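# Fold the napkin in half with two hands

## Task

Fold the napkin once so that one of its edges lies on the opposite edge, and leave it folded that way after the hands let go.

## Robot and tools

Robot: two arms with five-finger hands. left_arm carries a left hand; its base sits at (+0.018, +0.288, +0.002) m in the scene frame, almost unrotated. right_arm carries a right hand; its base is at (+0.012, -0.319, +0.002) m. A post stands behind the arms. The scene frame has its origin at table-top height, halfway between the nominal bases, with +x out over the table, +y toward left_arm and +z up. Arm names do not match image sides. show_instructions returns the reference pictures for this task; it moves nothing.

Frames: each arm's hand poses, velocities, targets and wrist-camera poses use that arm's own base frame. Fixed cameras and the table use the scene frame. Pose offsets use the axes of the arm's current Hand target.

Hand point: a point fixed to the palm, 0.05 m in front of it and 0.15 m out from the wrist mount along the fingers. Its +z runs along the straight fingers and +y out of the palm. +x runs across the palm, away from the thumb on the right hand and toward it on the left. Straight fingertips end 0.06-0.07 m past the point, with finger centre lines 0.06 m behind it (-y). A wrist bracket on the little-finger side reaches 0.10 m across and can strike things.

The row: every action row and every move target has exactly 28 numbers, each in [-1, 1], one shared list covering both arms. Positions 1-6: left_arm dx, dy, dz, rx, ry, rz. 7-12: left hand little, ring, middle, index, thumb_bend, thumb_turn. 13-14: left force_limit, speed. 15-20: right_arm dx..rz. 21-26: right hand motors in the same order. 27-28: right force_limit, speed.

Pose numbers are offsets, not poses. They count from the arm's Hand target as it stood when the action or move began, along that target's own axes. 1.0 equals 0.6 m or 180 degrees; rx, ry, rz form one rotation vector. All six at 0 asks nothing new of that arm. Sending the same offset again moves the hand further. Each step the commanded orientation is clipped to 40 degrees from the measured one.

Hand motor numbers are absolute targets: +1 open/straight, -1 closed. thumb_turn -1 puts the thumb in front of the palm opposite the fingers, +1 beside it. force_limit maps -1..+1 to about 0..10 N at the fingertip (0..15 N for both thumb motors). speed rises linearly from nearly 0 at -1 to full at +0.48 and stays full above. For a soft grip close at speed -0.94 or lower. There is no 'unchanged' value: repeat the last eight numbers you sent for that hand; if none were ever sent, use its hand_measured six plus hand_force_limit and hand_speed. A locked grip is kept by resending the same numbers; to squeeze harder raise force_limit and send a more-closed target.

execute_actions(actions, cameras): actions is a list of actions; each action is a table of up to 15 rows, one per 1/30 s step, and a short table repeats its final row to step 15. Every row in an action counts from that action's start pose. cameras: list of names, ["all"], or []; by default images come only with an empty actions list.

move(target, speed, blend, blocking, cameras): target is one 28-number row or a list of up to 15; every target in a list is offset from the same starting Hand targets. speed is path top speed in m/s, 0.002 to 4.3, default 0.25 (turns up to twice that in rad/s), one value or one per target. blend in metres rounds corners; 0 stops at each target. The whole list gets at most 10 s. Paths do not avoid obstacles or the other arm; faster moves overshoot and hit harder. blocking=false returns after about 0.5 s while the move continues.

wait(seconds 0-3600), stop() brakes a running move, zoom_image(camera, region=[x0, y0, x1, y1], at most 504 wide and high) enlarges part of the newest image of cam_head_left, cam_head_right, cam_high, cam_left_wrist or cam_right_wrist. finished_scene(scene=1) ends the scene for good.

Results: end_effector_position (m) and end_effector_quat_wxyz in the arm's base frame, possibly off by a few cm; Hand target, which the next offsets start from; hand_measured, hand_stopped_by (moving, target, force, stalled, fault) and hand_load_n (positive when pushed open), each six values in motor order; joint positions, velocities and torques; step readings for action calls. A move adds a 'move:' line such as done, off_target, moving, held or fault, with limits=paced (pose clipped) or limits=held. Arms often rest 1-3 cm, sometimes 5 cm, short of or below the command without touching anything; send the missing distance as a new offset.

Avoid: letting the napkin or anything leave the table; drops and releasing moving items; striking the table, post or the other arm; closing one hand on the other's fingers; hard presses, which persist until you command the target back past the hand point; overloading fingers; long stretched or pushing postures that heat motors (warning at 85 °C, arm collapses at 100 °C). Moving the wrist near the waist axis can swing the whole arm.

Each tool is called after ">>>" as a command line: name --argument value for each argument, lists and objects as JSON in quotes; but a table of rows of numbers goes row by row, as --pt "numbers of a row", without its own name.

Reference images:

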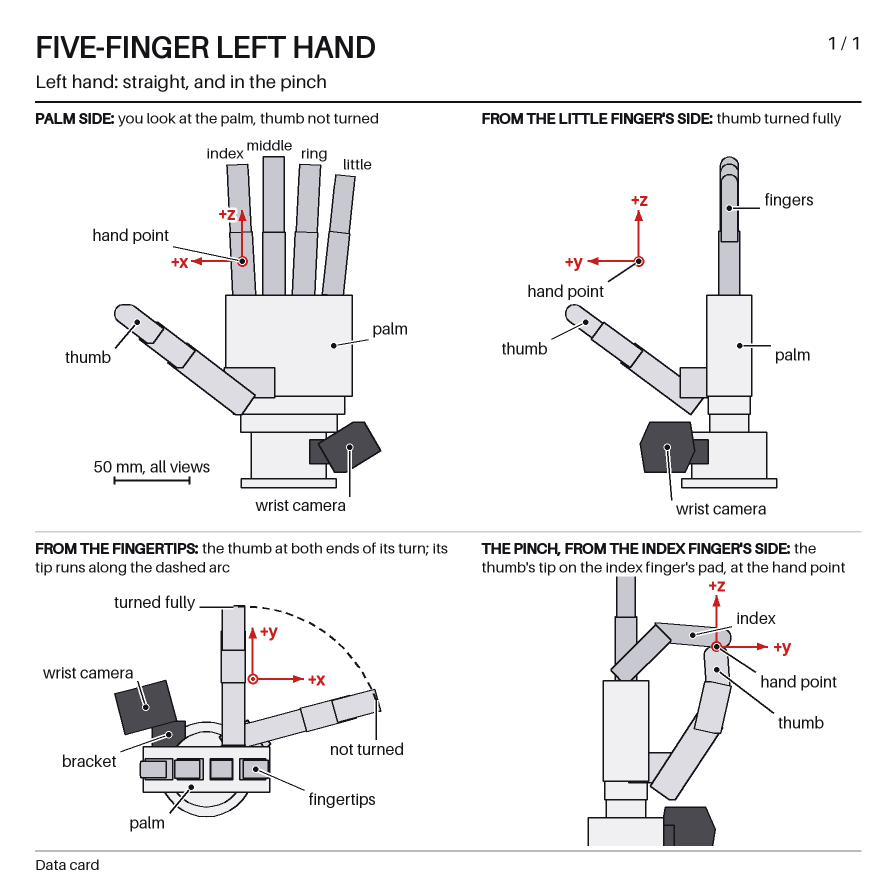

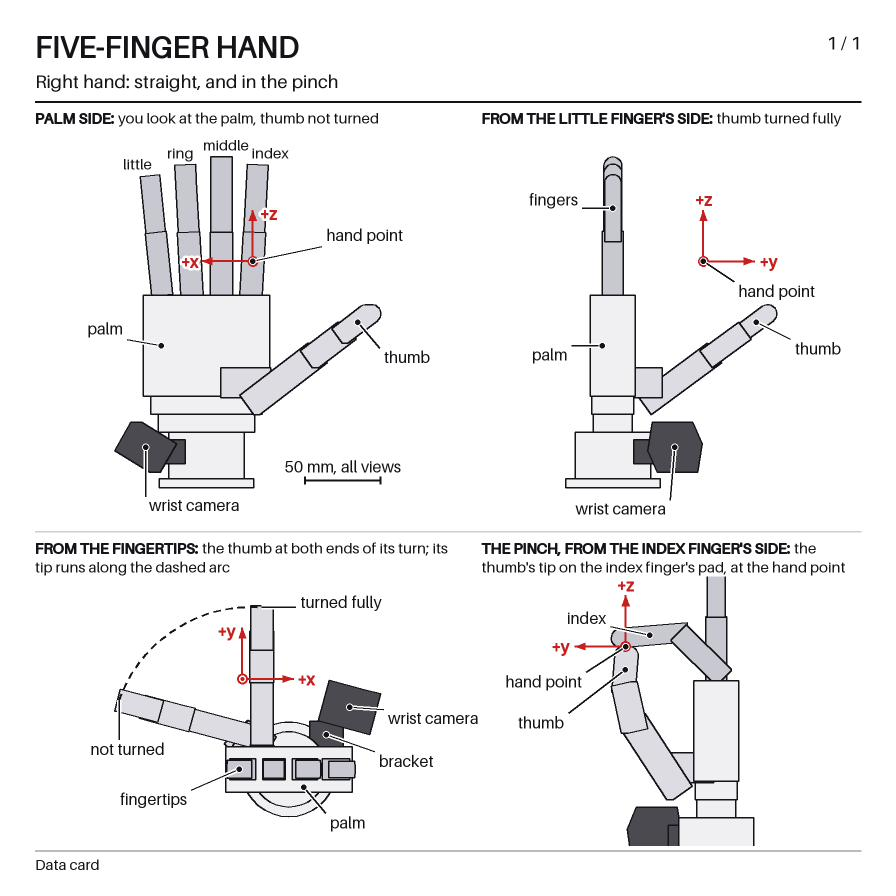

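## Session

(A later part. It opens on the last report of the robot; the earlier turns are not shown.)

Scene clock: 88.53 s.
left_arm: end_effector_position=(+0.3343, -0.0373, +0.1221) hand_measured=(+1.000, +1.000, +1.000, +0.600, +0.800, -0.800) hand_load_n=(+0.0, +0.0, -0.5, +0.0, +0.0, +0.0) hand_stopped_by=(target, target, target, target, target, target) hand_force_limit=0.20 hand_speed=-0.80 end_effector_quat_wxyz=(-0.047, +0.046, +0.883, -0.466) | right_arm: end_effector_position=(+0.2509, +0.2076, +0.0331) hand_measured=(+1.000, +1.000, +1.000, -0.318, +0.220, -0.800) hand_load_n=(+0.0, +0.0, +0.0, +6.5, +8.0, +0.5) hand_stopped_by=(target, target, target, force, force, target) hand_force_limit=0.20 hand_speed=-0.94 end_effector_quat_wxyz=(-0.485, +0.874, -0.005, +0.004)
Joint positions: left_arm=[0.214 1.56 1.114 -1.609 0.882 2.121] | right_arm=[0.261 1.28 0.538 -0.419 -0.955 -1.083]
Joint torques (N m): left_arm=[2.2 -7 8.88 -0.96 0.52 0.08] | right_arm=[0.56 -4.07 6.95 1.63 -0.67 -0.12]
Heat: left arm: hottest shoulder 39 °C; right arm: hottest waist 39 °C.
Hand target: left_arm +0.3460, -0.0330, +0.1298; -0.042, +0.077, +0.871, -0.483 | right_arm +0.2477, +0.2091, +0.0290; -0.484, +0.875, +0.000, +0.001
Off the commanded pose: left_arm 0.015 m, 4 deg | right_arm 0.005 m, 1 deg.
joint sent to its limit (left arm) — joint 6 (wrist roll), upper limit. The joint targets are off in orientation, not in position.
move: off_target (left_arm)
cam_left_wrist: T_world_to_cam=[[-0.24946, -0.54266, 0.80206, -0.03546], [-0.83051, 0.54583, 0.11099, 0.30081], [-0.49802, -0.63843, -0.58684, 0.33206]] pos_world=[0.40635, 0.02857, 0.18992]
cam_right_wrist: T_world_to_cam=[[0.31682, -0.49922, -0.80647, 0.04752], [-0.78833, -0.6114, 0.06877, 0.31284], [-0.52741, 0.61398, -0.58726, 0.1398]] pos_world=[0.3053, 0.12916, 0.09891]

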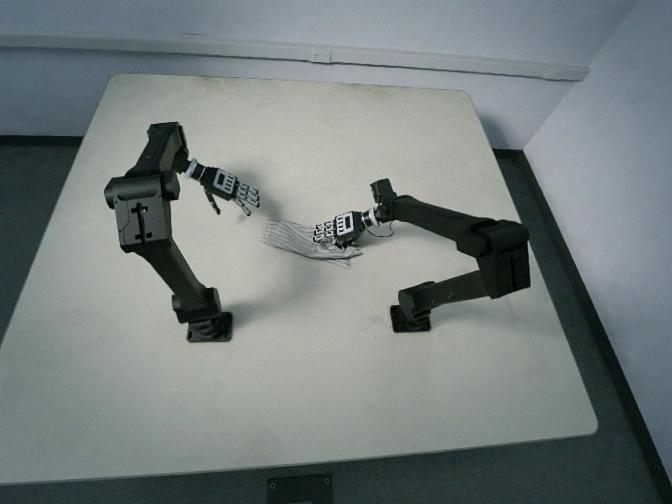

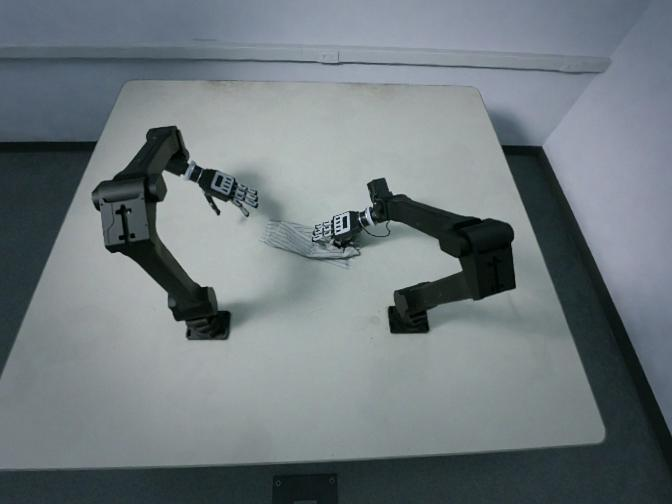

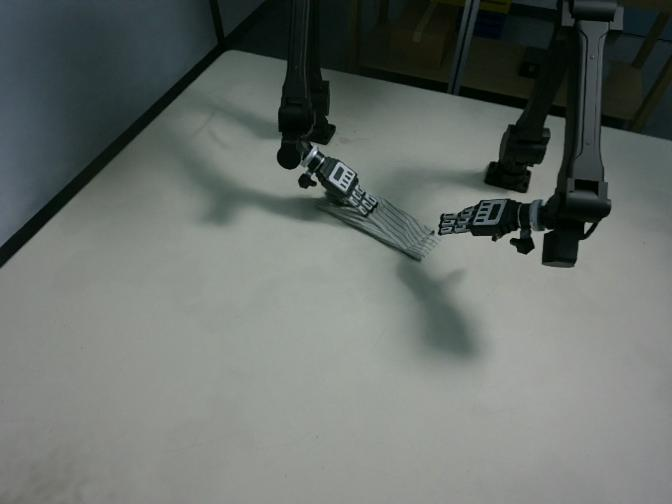

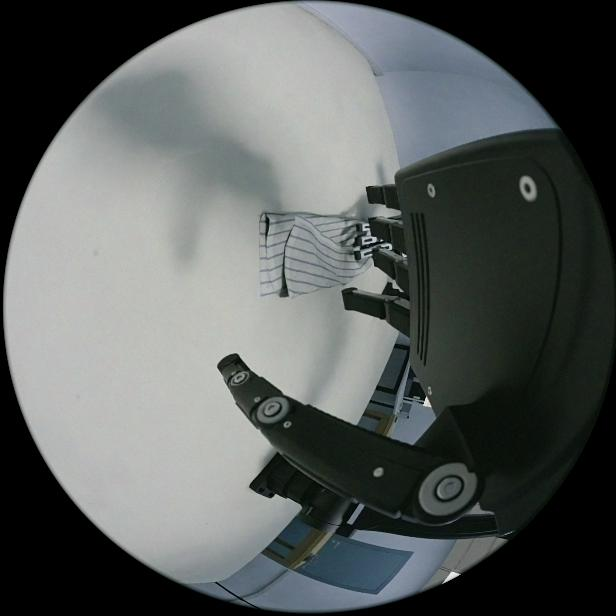

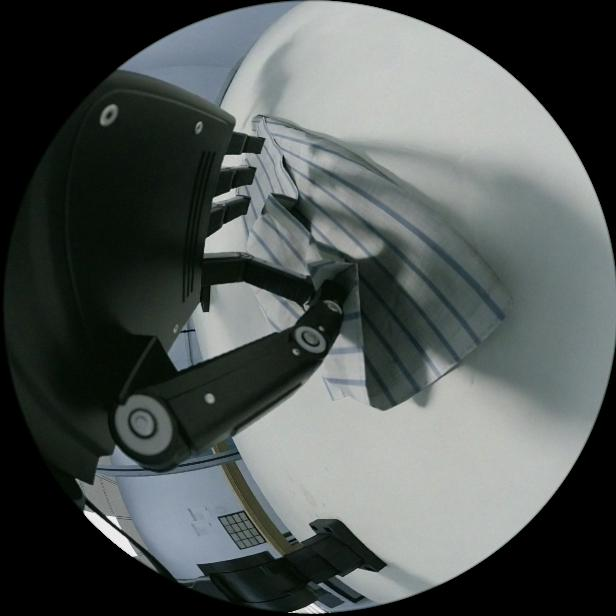

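>>> move --pt "0 -0.04 -0.02 0 -0.1178 -0.0736 1 1 1 0.1 0.5 -0.8 0.2 -0.4 0.1138 -0.1135 -0.0888 0 0.0141 0.0088 1 1 1 -0.35 0.18 -0.8 0.2 -0.94" --pt "0 -0.04 -0.02 0 -0.1178 -0.0736 1 1 1 0.1 0.5 -0.8 0.2 -0.4 0.2205 -0.1462 -0.1308 0 0.0283 0.0177 1 1 1 -0.35 0.18 -0.8 0.2 -0.94" --pt "0 -0.04 -0.02 0 -0.1178 -0.0736 1 1 1 0.1 0.5 -0.8 0.2 -0.4 0.3288 -0.1047 -0.15 0 0.0495 0.0309 1 1 1 -0.35 0.18 -0.8 0.2 -0.94" --pt "0 -0.04 -0.02 0 -0.1178 -0.0736 1 1 1 0.1 0.5 -0.8 0.2 -0.4 0.4538 -0.004 -0.1383 0 0.0707 0.0442 1 1 1 -0.35 0.18 -0.8 0.2 -0.94" --speed 0.08 --blend 0.02 --cameras '["all"]'

>>> zoom_image --camera "cam_high" --region '[260, 150, 460, 310]'

>>> zoom_image --camera "cam_head_right" --region '[240, 150, 390, 280]'

Scene clock: 97.37 s.
left_arm: end_effector_position=(+0.3453, -0.0377, +0.1549) hand_measured=(+1.000, +1.000, +1.000, +0.100, +0.500, -0.800) hand_load_n=(+0.0, +0.0, +0.0, +0.0, +0.0, +0.0) hand_stopped_by=(target, target, target, target, target, target) hand_force_limit=0.20 hand_speed=-0.40 end_effector_quat_wxyz=(+0.057, -0.109, +0.868, -0.481) | right_arm: end_effector_position=(+0.4937, +0.1438, +0.0601) hand_measured=(+1.000, +1.000, +1.000, -0.318, +0.220, -0.800) hand_load_n=(+0.0, +0.0, +0.0, +6.0, +8.0, +0.5) hand_stopped_by=(target, target, target, force, force, target) hand_force_limit=0.20 hand_speed=-0.94 end_effector_quat_wxyz=(-0.477, +0.870, -0.121, +0.038)
Joint positions: left_arm=[0.28 1.347 0.994 -1.279 1.009 1.636] | right_arm=[0.017 1.742 1.166 -0.649 -0.956 -1.097]
Joint torques (N m): left_arm=[2.9 -6.48 6.63 0.64 0.81 -0.19] | right_arm=[-0.62 -11.93 12.68 1.66 -0.65 0.04]
Motor temperatures (°C): left_arm=[38 38 38 31 36 39] | right_arm=[39 33 39 35 38 34]
Heat: left arm: hottest wrist roll 39 °C; right arm: hottest waist 39 °C.
Hand target: left_arm +0.3456, -0.0355, +0.1565; +0.064, -0.113, +0.867, -0.481 | right_arm +0.5199, +0.1396, +0.0756; -0.480, +0.867, -0.115, +0.064
Off the commanded pose: left_arm 0.003 m, 1 deg | right_arm 0.030 m, 3 deg.
move: off_target (right_arm)
cam_left_wrist: T_world_to_cam=[[-0.06964, -0.57336, 0.81634, -0.12469], [-0.9755, 0.21034, 0.06452, 0.3511], [-0.2087, -0.79184, -0.57396, 0.24879]] pos_world=[0.38573, 0.05166, 0.22194]
cam_right_wrist: T_world_to_cam=[[0.14862, -0.56256, -0.81329, 0.05317], [-0.90459, -0.40962, 0.11804, 0.48885], [-0.39954, 0.71815, -0.56976, 0.24375]] pos_world=[0.5317, 0.05511, 0.12442]

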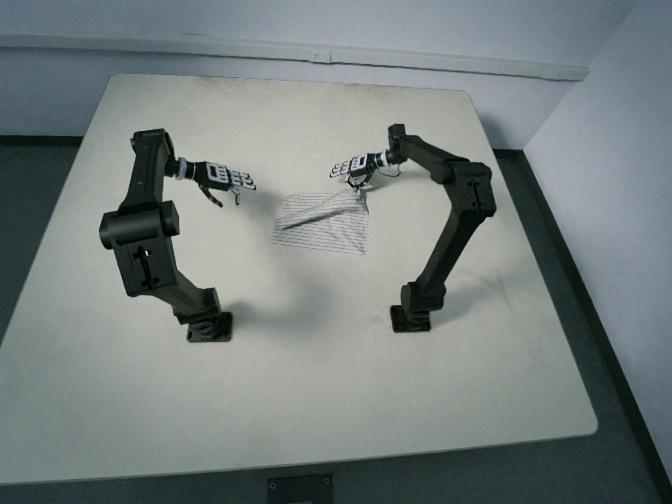

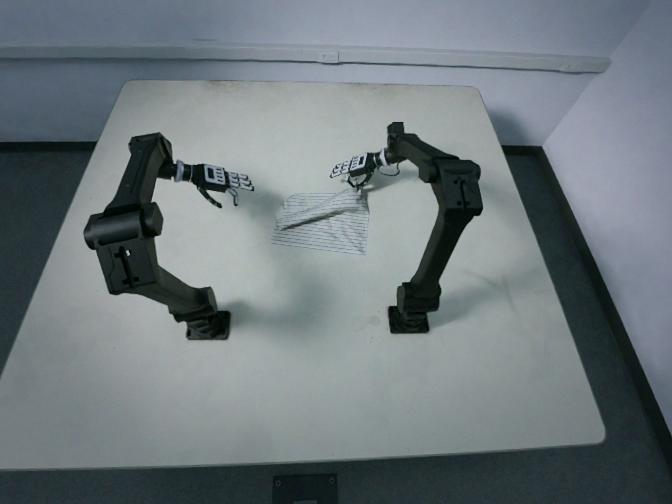

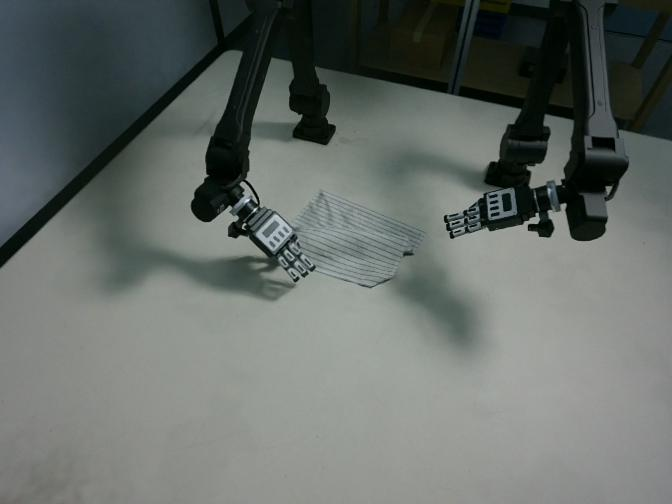

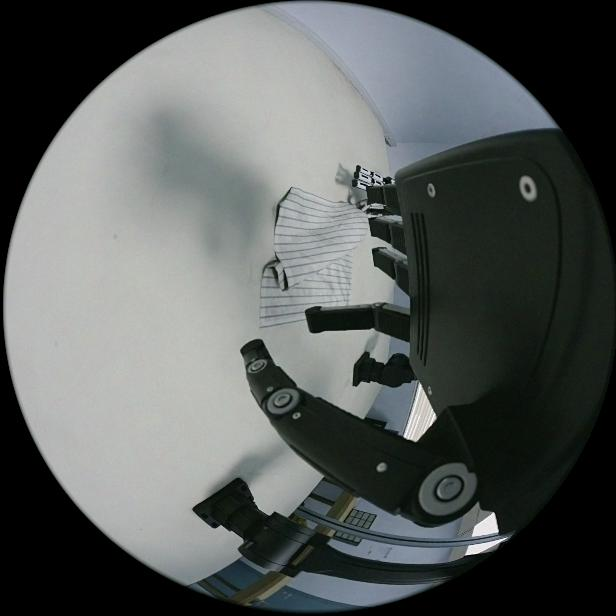

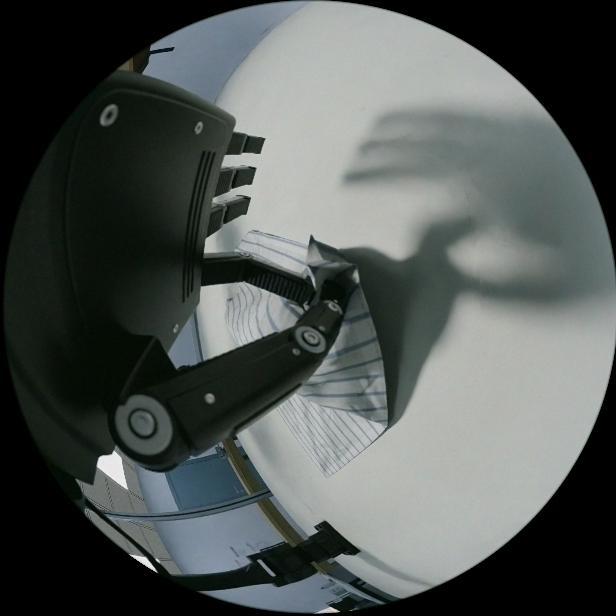

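Scaled by 2.520 from the camera's image (finer frame: 960x720).

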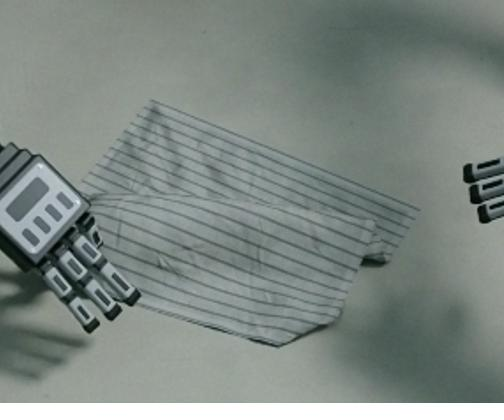

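Scaled by 3.360 from the camera's image (finer frame: 960x720).

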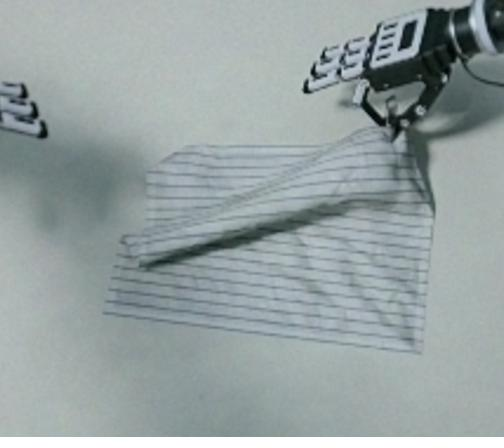

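>>> zoom_image --camera "cam_left_wrist" --region '[230, 170, 390, 340]'

>>> zoom_image --camera "cam_high" --region '[340, 210, 430, 300]'

Scaled by 2.965 from the camera's image (finer frame: 880x880).

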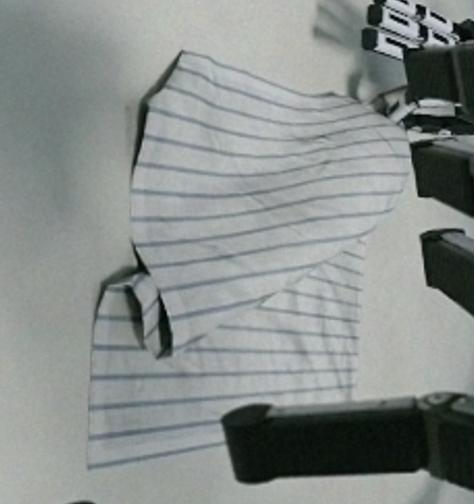

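Scaled by 5.600 from the camera's image (finer frame: 960x720).

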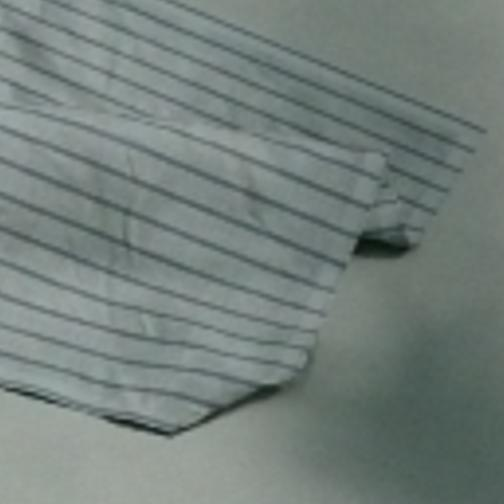

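>>> move --target '[-0.1620,-0.1418,0.4518,0,0,0,1,1,1,0.1,0.5,-0.8,0.2,-0.4, 0,0,0,0,0,0,1,1,1,-0.35,0.18,-0.8,0.2,-0.94]' --speed 0.15 --cameras '["all"]'

>>> zoom_image --camera "cam_left_wrist" --region '[160, 170, 400, 410]'

Scene clock: 101.73 s.
left_arm: end_effector_position=(+0.4894, -0.2691, +0.0715) hand_measured=(+1.000, +1.000, +1.000, +0.100, +0.500, -0.800) hand_load_n=(+0.0, +0.0, +0.0, +0.0, +0.0, +0.0) hand_stopped_by=(target, target, target, target, target, target) hand_force_limit=0.20 hand_speed=-0.40 end_effector_quat_wxyz=(+0.045, -0.119, +0.872, -0.472) | right_arm: end_effector_position=(+0.4937, +0.1438, +0.0601) hand_measured=(+1.000, +1.000, +1.000, -0.318, +0.220, -0.800) hand_load_n=(+0.0, +0.0, -0.5, +6.0, +8.0, +0.5) hand_stopped_by=(target, target, target, force, force, target) hand_force_limit=0.20 hand_speed=-0.94 end_effector_quat_wxyz=(-0.477, +0.870, -0.121, +0.038)
Joint positions: left_arm=[-0.267 1.722 1.148 -0.37 0.824 0.75] | right_arm=[0.017 1.742 1.166 -0.649 -0.956 -1.096]
Joint torques (N m): left_arm=[1.85 -10.4 10.13 1.74 0.45 -0.15] | right_arm=[-0.85 -12.45 12.6 1.62 -0.65 -0.03]
Heat: left arm: hottest elbow 39 °C; right arm: hottest elbow 40 °C.
Hand target: left_arm +0.5105, -0.2763, +0.0853; +0.064, -0.113, +0.867, -0.481 | right_arm +0.5199, +0.1396, +0.0756; -0.480, +0.867, -0.115, +0.064
Off the commanded pose: left_arm 0.026 m, 3 deg | right_arm 0.031 m, 3 deg.
move: off_target (left_arm)
cam_left_wrist: T_world_to_cam=[[-0.03844, -0.58577, 0.80957, -0.19734], [-0.97432, 0.20185, 0.09978, 0.54033], [-0.22185, -0.78494, -0.57849, 0.05642]] pos_world=[0.53139, -0.18038, 0.13848]
cam_right_wrist: T_world_to_cam=[[0.14787, -0.56253, -0.81345, 0.0536], [-0.90472, -0.40919, 0.11851, 0.48875], [-0.39952, 0.71842, -0.56944, 0.24364]] pos_world=[0.5316, 0.05511, 0.12442]

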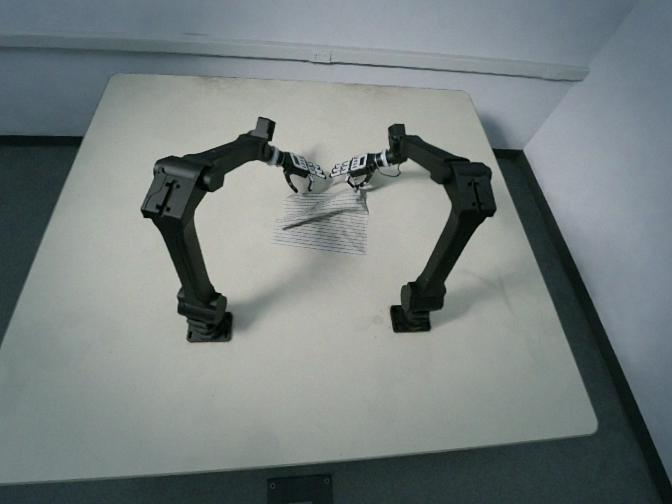

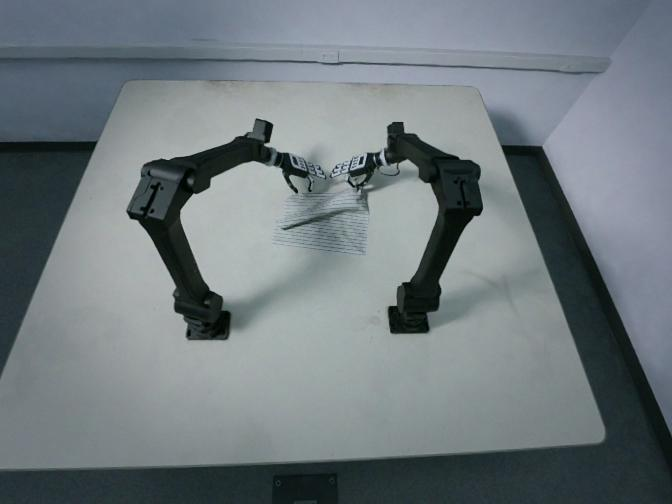

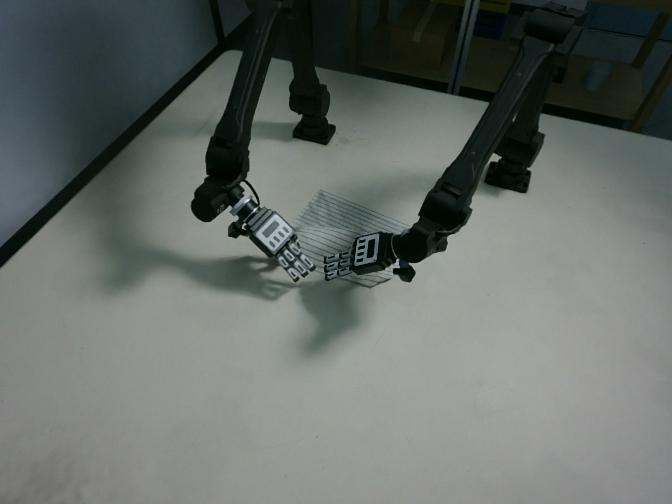

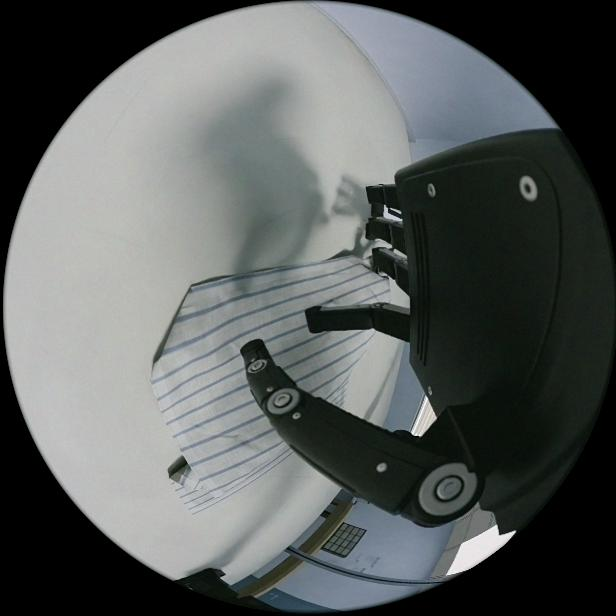

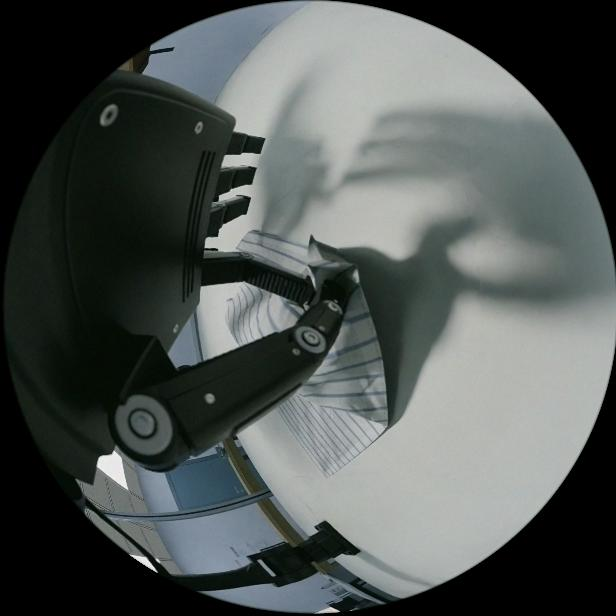

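Scaled by 2.100 from the camera's image (finer frame: 880x880).

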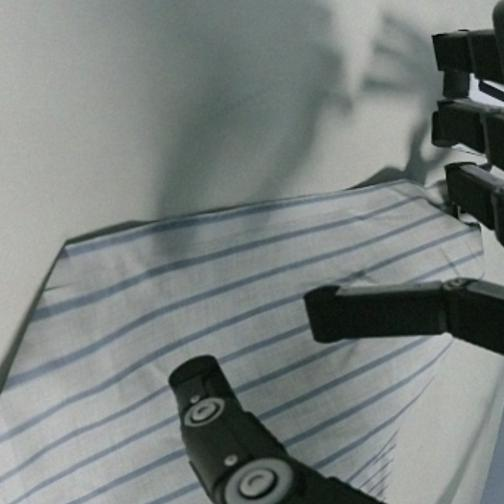

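>>> move --target '[0.0127,0.0645,0.0540,0,0.0471,0.0294,1,1,1,0.1,0.5,-0.8,0.2,-0.4, 0,0,0,0,0,0,1,1,1,-0.35,0.18,-0.8,0.2,-0.94]' --speed 0.08 --cameras '["cam_left_wrist"]'

>>> zoom_image --camera "cam_left_wrist" --region '[160, 170, 400, 410]'

Scene clock: 104.10 s.
left_arm: end_effector_position=(+0.4924, -0.2769, +0.0273) hand_measured=(+1.000, +1.000, +1.000, +0.100, +0.500, -0.800) hand_load_n=(+0.0, +0.0, +0.0, +0.0, +0.0, +0.0) hand_stopped_by=(target, target, target, target, target, target) hand_force_limit=0.20 hand_speed=-0.40 end_effector_quat_wxyz=(+0.014, -0.051, +0.875, -0.481) | right_arm: end_effector_position=(+0.4937, +0.1438, +0.0601) hand_measured=(+1.000, +1.000, +1.000, -0.318, +0.220, -0.800) hand_load_n=(+0.0, +0.0, +0.0, +6.0, +8.0, +0.5) hand_stopped_by=(target, target, target, force, force, target) hand_force_limit=0.20 hand_speed=-0.94 end_effector_quat_wxyz=(-0.477, +0.870, -0.121, +0.038)
Joint positions: left_arm=[-0.27 1.85 1.206 -0.424 0.911 0.933] | right_arm=[0.017 1.742 1.166 -0.649 -0.956 -1.096]
Joint torques (N m): left_arm=[1.55 -11.16 9.54 0.4 0.73 0.05] | right_arm=[-1.49 -12.1 12.56 1.74 -0.67 -0.01]
Heat: left arm: hottest elbow 39 °C; right arm: hottest elbow 40 °C.
Hand target: left_arm +0.5049, -0.2849, +0.0351; +0.021, -0.037, +0.874, -0.484 | right_arm +0.5199, +0.1396, +0.0756; -0.480, +0.867, -0.115, +0.064
Off the commanded pose: left_arm 0.017 m, 2 deg | right_arm 0.031 m, 3 deg.
move: off_target (left_arm)
cam_left_wrist: T_world_to_cam=[[-0.13454, -0.56148, 0.81648, -0.11218], [-0.93438, 0.34622, 0.08412, 0.57001], [-0.32991, -0.75158, -0.57121, 0.08754]] pos_world=[0.54639, -0.19454, 0.09365]

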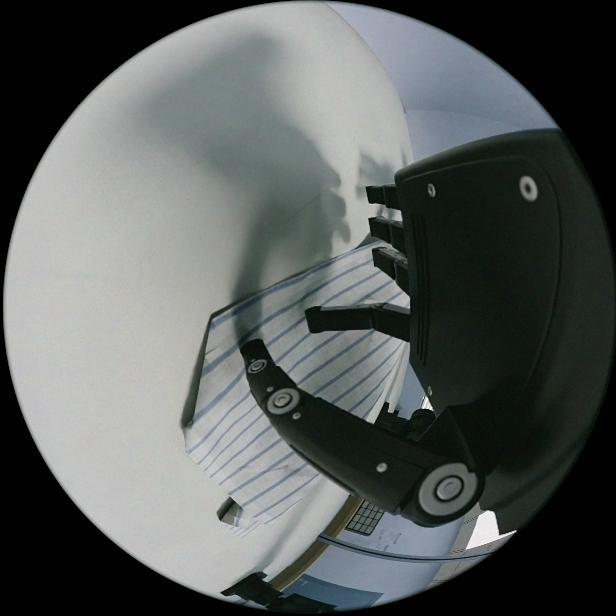

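Scaled by 2.100 from the camera's image (finer frame: 880x880).

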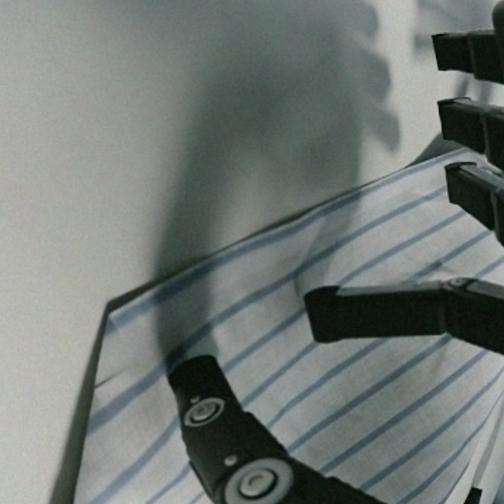

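>>> move --pt "-0.0282 -0.0013 0.0021 0 0 0 1 1 1 0.1 0.5 -0.8 0.2 -0.4 0 0 0 0 0 0 1 1 1 -0.35 0.18 -0.8 0.2 -0.94" --pt "-0.0282 0.0411 0.0286 0 0 0 1 1 1 0.1 0.5 -0.8 0.2 -0.4 0 0 0 0 0 0 1 1 1 -0.35 0.18 -0.8 0.2 -0.94" --speed 0.05 --cameras '["cam_left_wrist"]'

>>> zoom_image --camera "cam_left_wrist" --region '[160, 170, 400, 410]'

Scene clock: 106.07 s.
left_arm: end_effector_position=(+0.5113, -0.2825, +0.0212) hand_measured=(+1.000, +1.000, +1.000, +0.100, +0.500, -0.800) hand_load_n=(+0.0, +0.0, -0.5, +0.0, -0.5, +3.0) hand_stopped_by=(target, target, target, target, target, target) hand_force_limit=0.20 hand_speed=-0.40 end_effector_quat_wxyz=(+0.015, -0.044, +0.872, -0.487) | right_arm: end_effector_position=(+0.4937, +0.1438, +0.0601) hand_measured=(+1.000, +1.000, +1.000, -0.318, +0.220, -0.800) hand_load_n=(+0.0, +0.0, +0.0, +6.0, +8.0, +0.5) hand_stopped_by=(target, target, target, force, force, target) hand_force_limit=0.20 hand_speed=-0.94 end_effector_quat_wxyz=(-0.477, +0.870, -0.121, +0.038)
Joint positions: left_arm=[-0.267 1.903 1.264 -0.426 0.927 0.946] | right_arm=[0.017 1.742 1.166 -0.649 -0.956 -1.096]
Joint torques (N m): left_arm=[1.96 -9.7 8.01 1.78 0.32 0.08] | right_arm=[-1.2 -12.1 12.66 1.73 -0.66 0]
Heat: left arm: hottest shoulder 39 °C; right arm: hottest elbow 40 °C.
Hand target: left_arm +0.5220, -0.2848, +0.0051; +0.021, -0.038, +0.874, -0.484 | right_arm +0.5199, +0.1396, +0.0756; -0.480, +0.867, -0.115, +0.064
Off the commanded pose: left_arm 0.019 m, 1 deg | right_arm 0.031 m, 3 deg.
move: off_target (left_arm)
cam_left_wrist: T_world_to_cam=[[-0.14875, -0.54886, 0.82257, -0.0971], [-0.93098, 0.35817, 0.07063, 0.59208], [-0.33339, -0.75529, -0.56426, 0.08677]] pos_world=[0.5657, -0.19982, 0.08701]

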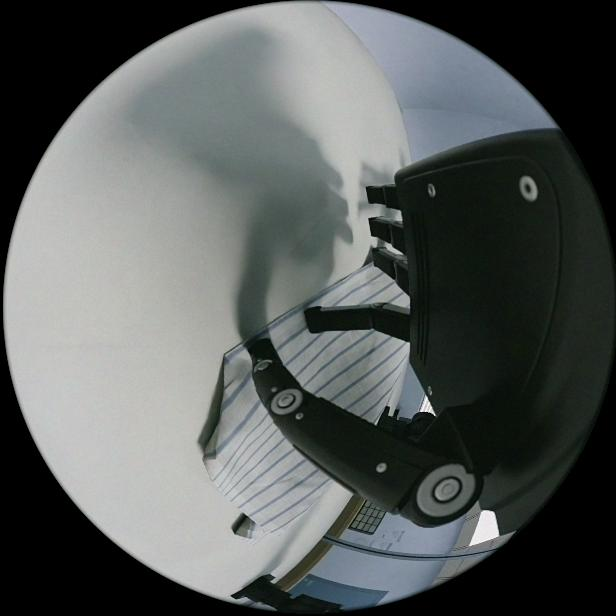

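Scaled by 2.100 from the camera's image (finer frame: 880x880).

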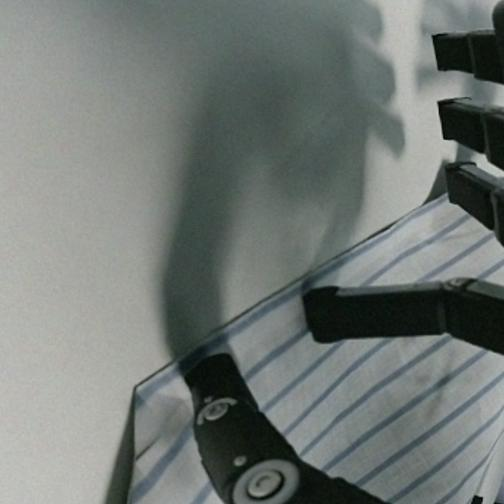

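>>> move --target '[0.003,0.0170,0.0106,0,0,0,1,1,1,-0.31,0.15,-0.8,0,-0.86, 0,0,0,0,0,0,1,1,1,-0.35,0.18,-0.8,0.2,-0.94]' --speed 0.01 --cameras '["cam_left_wrist"]'

>>> zoom_image --camera "cam_left_wrist" --region '[160, 170, 400, 410]'

Scene clock: 107.77 s.
left_arm: end_effector_position=(+0.5164, -0.2846, +0.0167) hand_measured=(+1.000, +1.000, +1.000, -0.310, +0.246, -0.800) hand_load_n=(-0.5, +0.0, +0.0, +4.5, +8.0, +1.0) hand_stopped_by=(target, target, target, target, force, target) hand_force_limit=0.00 hand_speed=-0.86 end_effector_quat_wxyz=(+0.023, -0.038, +0.870, -0.491) | right_arm: end_effector_position=(+0.4937, +0.1438, +0.0601) hand_measured=(+1.000, +1.000, +1.000, -0.318, +0.220, -0.800) hand_load_n=(+0.0, -0.5, +0.0, +6.0, +8.0, +0.0) hand_stopped_by=(target, target, target, force, force, target) hand_force_limit=0.20 hand_speed=-0.94 end_effector_quat_wxyz=(-0.477, +0.870, -0.121, +0.038)
Joint positions: left_arm=[-0.268 1.915 1.264 -0.394 0.931 0.946] | right_arm=[0.017 1.742 1.166 -0.649 -0.956 -1.096]
Joint torques (N m): left_arm=[1.79 -9.58 6.99 1.74 0.18 0.09] | right_arm=[-0.56 -12.28 12.59 1.81 -0.65 0.03]
Heat: left arm: hottest shoulder 39 °C; right arm: hottest elbow 40 °C.
Hand target: left_arm +0.5202, -0.2851, -0.0068; +0.021, -0.037, +0.874, -0.484 | right_arm +0.5199, +0.1396, +0.0756; -0.480, +0.867, -0.115, +0.064
Off the commanded pose: left_arm 0.024 m, 1 deg | right_arm 0.031 m, 3 deg.
move: off_target (left_arm)
cam_left_wrist: T_world_to_cam=[[-0.16565, -0.54143, 0.82427, -0.08297], [-0.93132, 0.36079, 0.04982, 0.59911], [-0.32436, -0.7594, -0.564, 0.07845]] pos_world=[0.56966, -0.2015, 0.08279]

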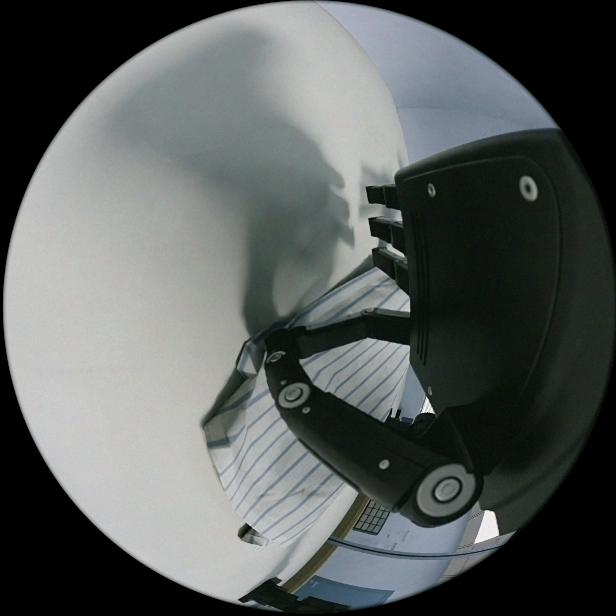

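Scaled by 2.100 from the camera's image (finer frame: 880x880).

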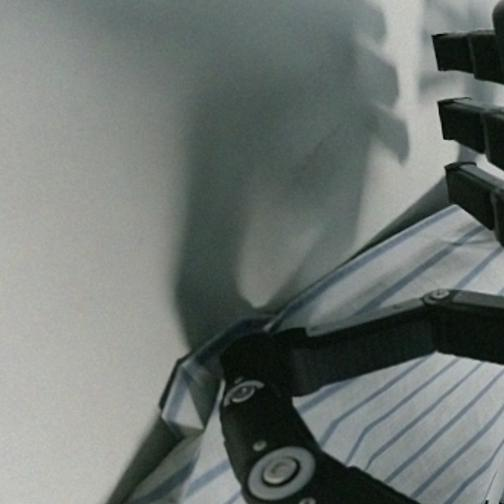

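>>> move --pt "0 0 0 0 0 0 1 1 1 -0.35 0.2 -0.8 0.2 -0.94 0 0 0 0 0 0 1 1 1 -0.35 0.18 -0.8 0.2 -0.94" --pt "0.1660 -0.3712 -0.2490 0 0 0 1 1 1 -0.35 0.2 -0.8 0.2 -0.94 -0.1707 -0.2443 -0.2067 0 0 0 1 1 1 -0.35 0.18 -0.8 0.2 -0.94" --pt "0.3155 -0.5153 -0.3547 0 0 0 1 1 1 -0.35 0.2 -0.8 0.2 -0.94 -0.3155 -0.3792 -0.3367 0 0 0 1 1 1 -0.35 0.18 -0.8 0.2 -0.94" --speed 0.12 --blend '[0,0.03,0]' --cameras '["all"]'

>>> zoom_image --camera "cam_high" --region '[200, 50, 500, 290]'

>>> zoom_image --camera "cam_head_right" --region '[200, 120, 440, 300]'

Scene clock: 114.27 s.
left_arm: end_effector_position=(+0.3277, -0.2812, +0.3475) hand_measured=(+1.000, +1.000, +1.000, -0.314, +0.244, -0.800) hand_load_n=(+0.0, +0.0, +0.0, +6.5, +7.5, +1.0) hand_stopped_by=(target, target, target, force, force, target) hand_force_limit=0.20 hand_speed=-0.94 end_effector_quat_wxyz=(+0.012, -0.041, +0.877, -0.479) | right_arm: end_effector_position=(+0.3173, +0.1411, +0.3539) hand_measured=(+1.000, +1.000, +1.000, -0.318, +0.220, -0.800) hand_load_n=(+0.0, +0.0, -0.5, +6.0, +8.0, +0.5) hand_stopped_by=(target, target, target, force, force, target) hand_force_limit=0.20 hand_speed=-0.94 end_effector_quat_wxyz=(-0.478, +0.869, -0.123, +0.045)
Joint positions: left_arm=[-0.399 1.23 1.369 -1.095 0.848 0.794] | right_arm=[0.017 1.12 1.32 -1.399 -0.954 -1.079]
Joint torques (N m): left_arm=[1.49 -6.07 11.43 0.47 0.44 -0.13] | right_arm=[-0.15 -5.13 14.02 0.9 -0.57 0]
Heat: left arm: hottest shoulder 39 °C; right arm: hottest elbow 41 °C.
Hand target: left_arm +0.3298, -0.2848, +0.3678; +0.021, -0.038, +0.874, -0.484 | right_arm +0.3234, +0.1404, +0.3753; -0.480, +0.867, -0.115, +0.065
Off the commanded pose: left_arm 0.021 m, 1 deg | right_arm 0.022 m, 2 deg.
move: off_target (left_arm, right_arm)
cam_left_wrist: T_world_to_cam=[[-0.15045, -0.56262, 0.81291, -0.39202], [-0.92781, 0.36428, 0.08041, 0.39477], [-0.34137, -0.74213, -0.57681, 0.22126]] pos_world=[0.38283, -0.20016, 0.41456]
cam_right_wrist: T_world_to_cam=[[0.15163, -0.56217, -0.813, 0.31574], [-0.91, -0.4005, 0.1072, 0.29769], [-0.38587, 0.72358, -0.5723, 0.33834]] pos_world=[0.35357, 0.05191, 0.41842]

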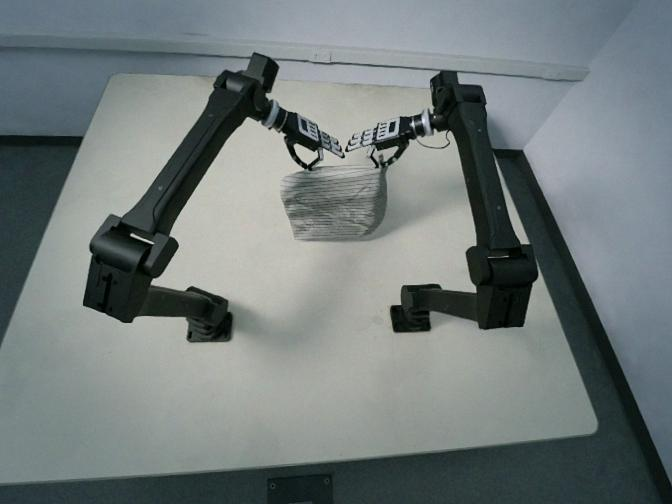

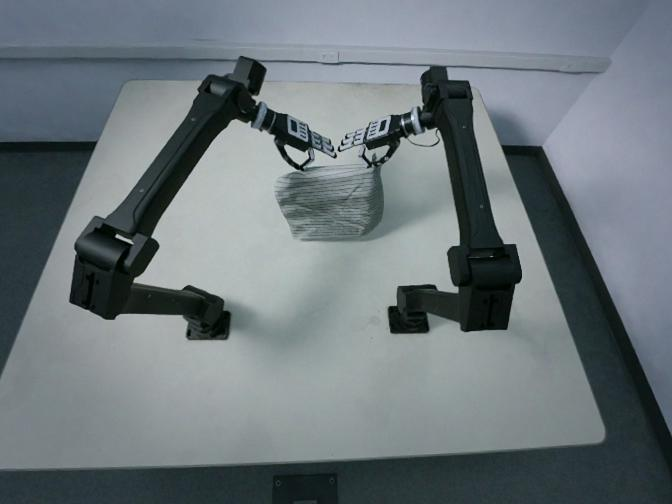

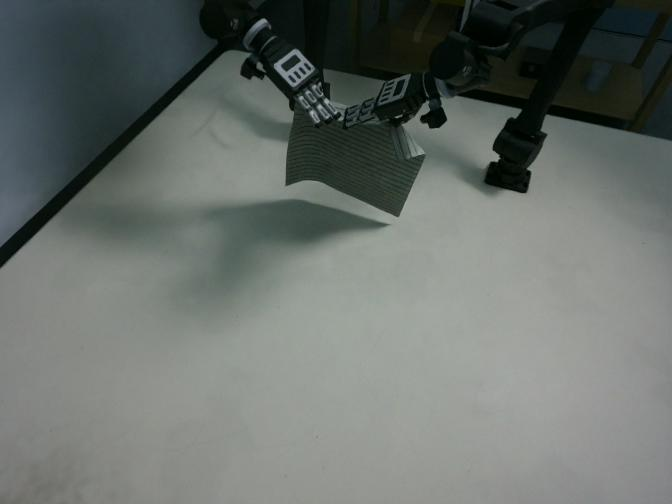

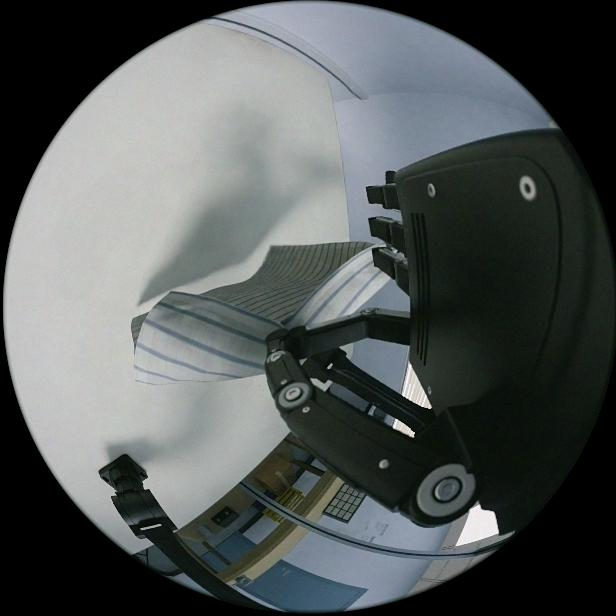

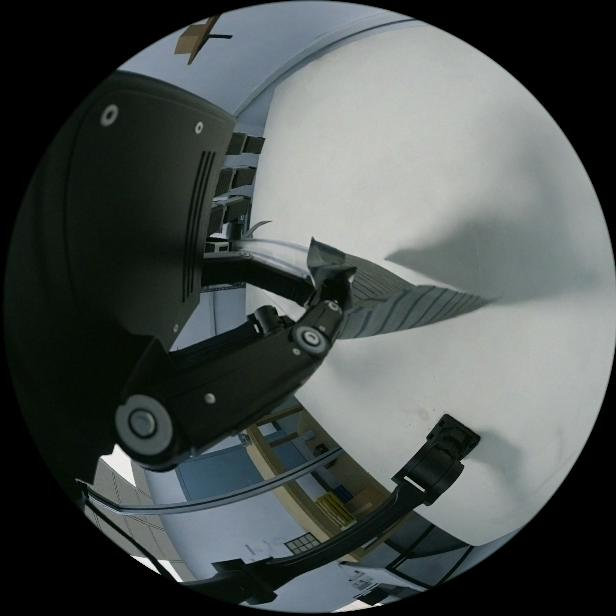

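Scaled by 1.680 from the camera's image (finer frame: 960x720).

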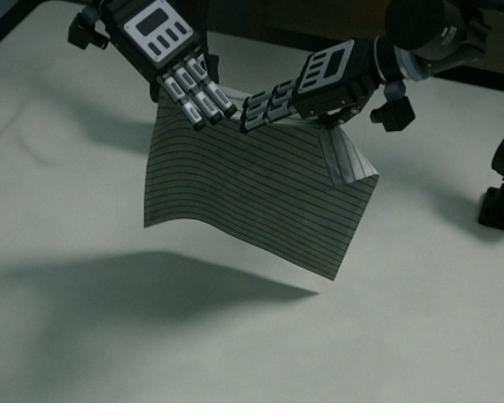

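Scaled by 2.100 from the camera's image (finer frame: 960x720).

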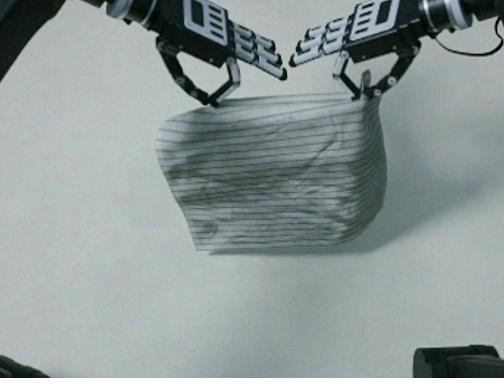

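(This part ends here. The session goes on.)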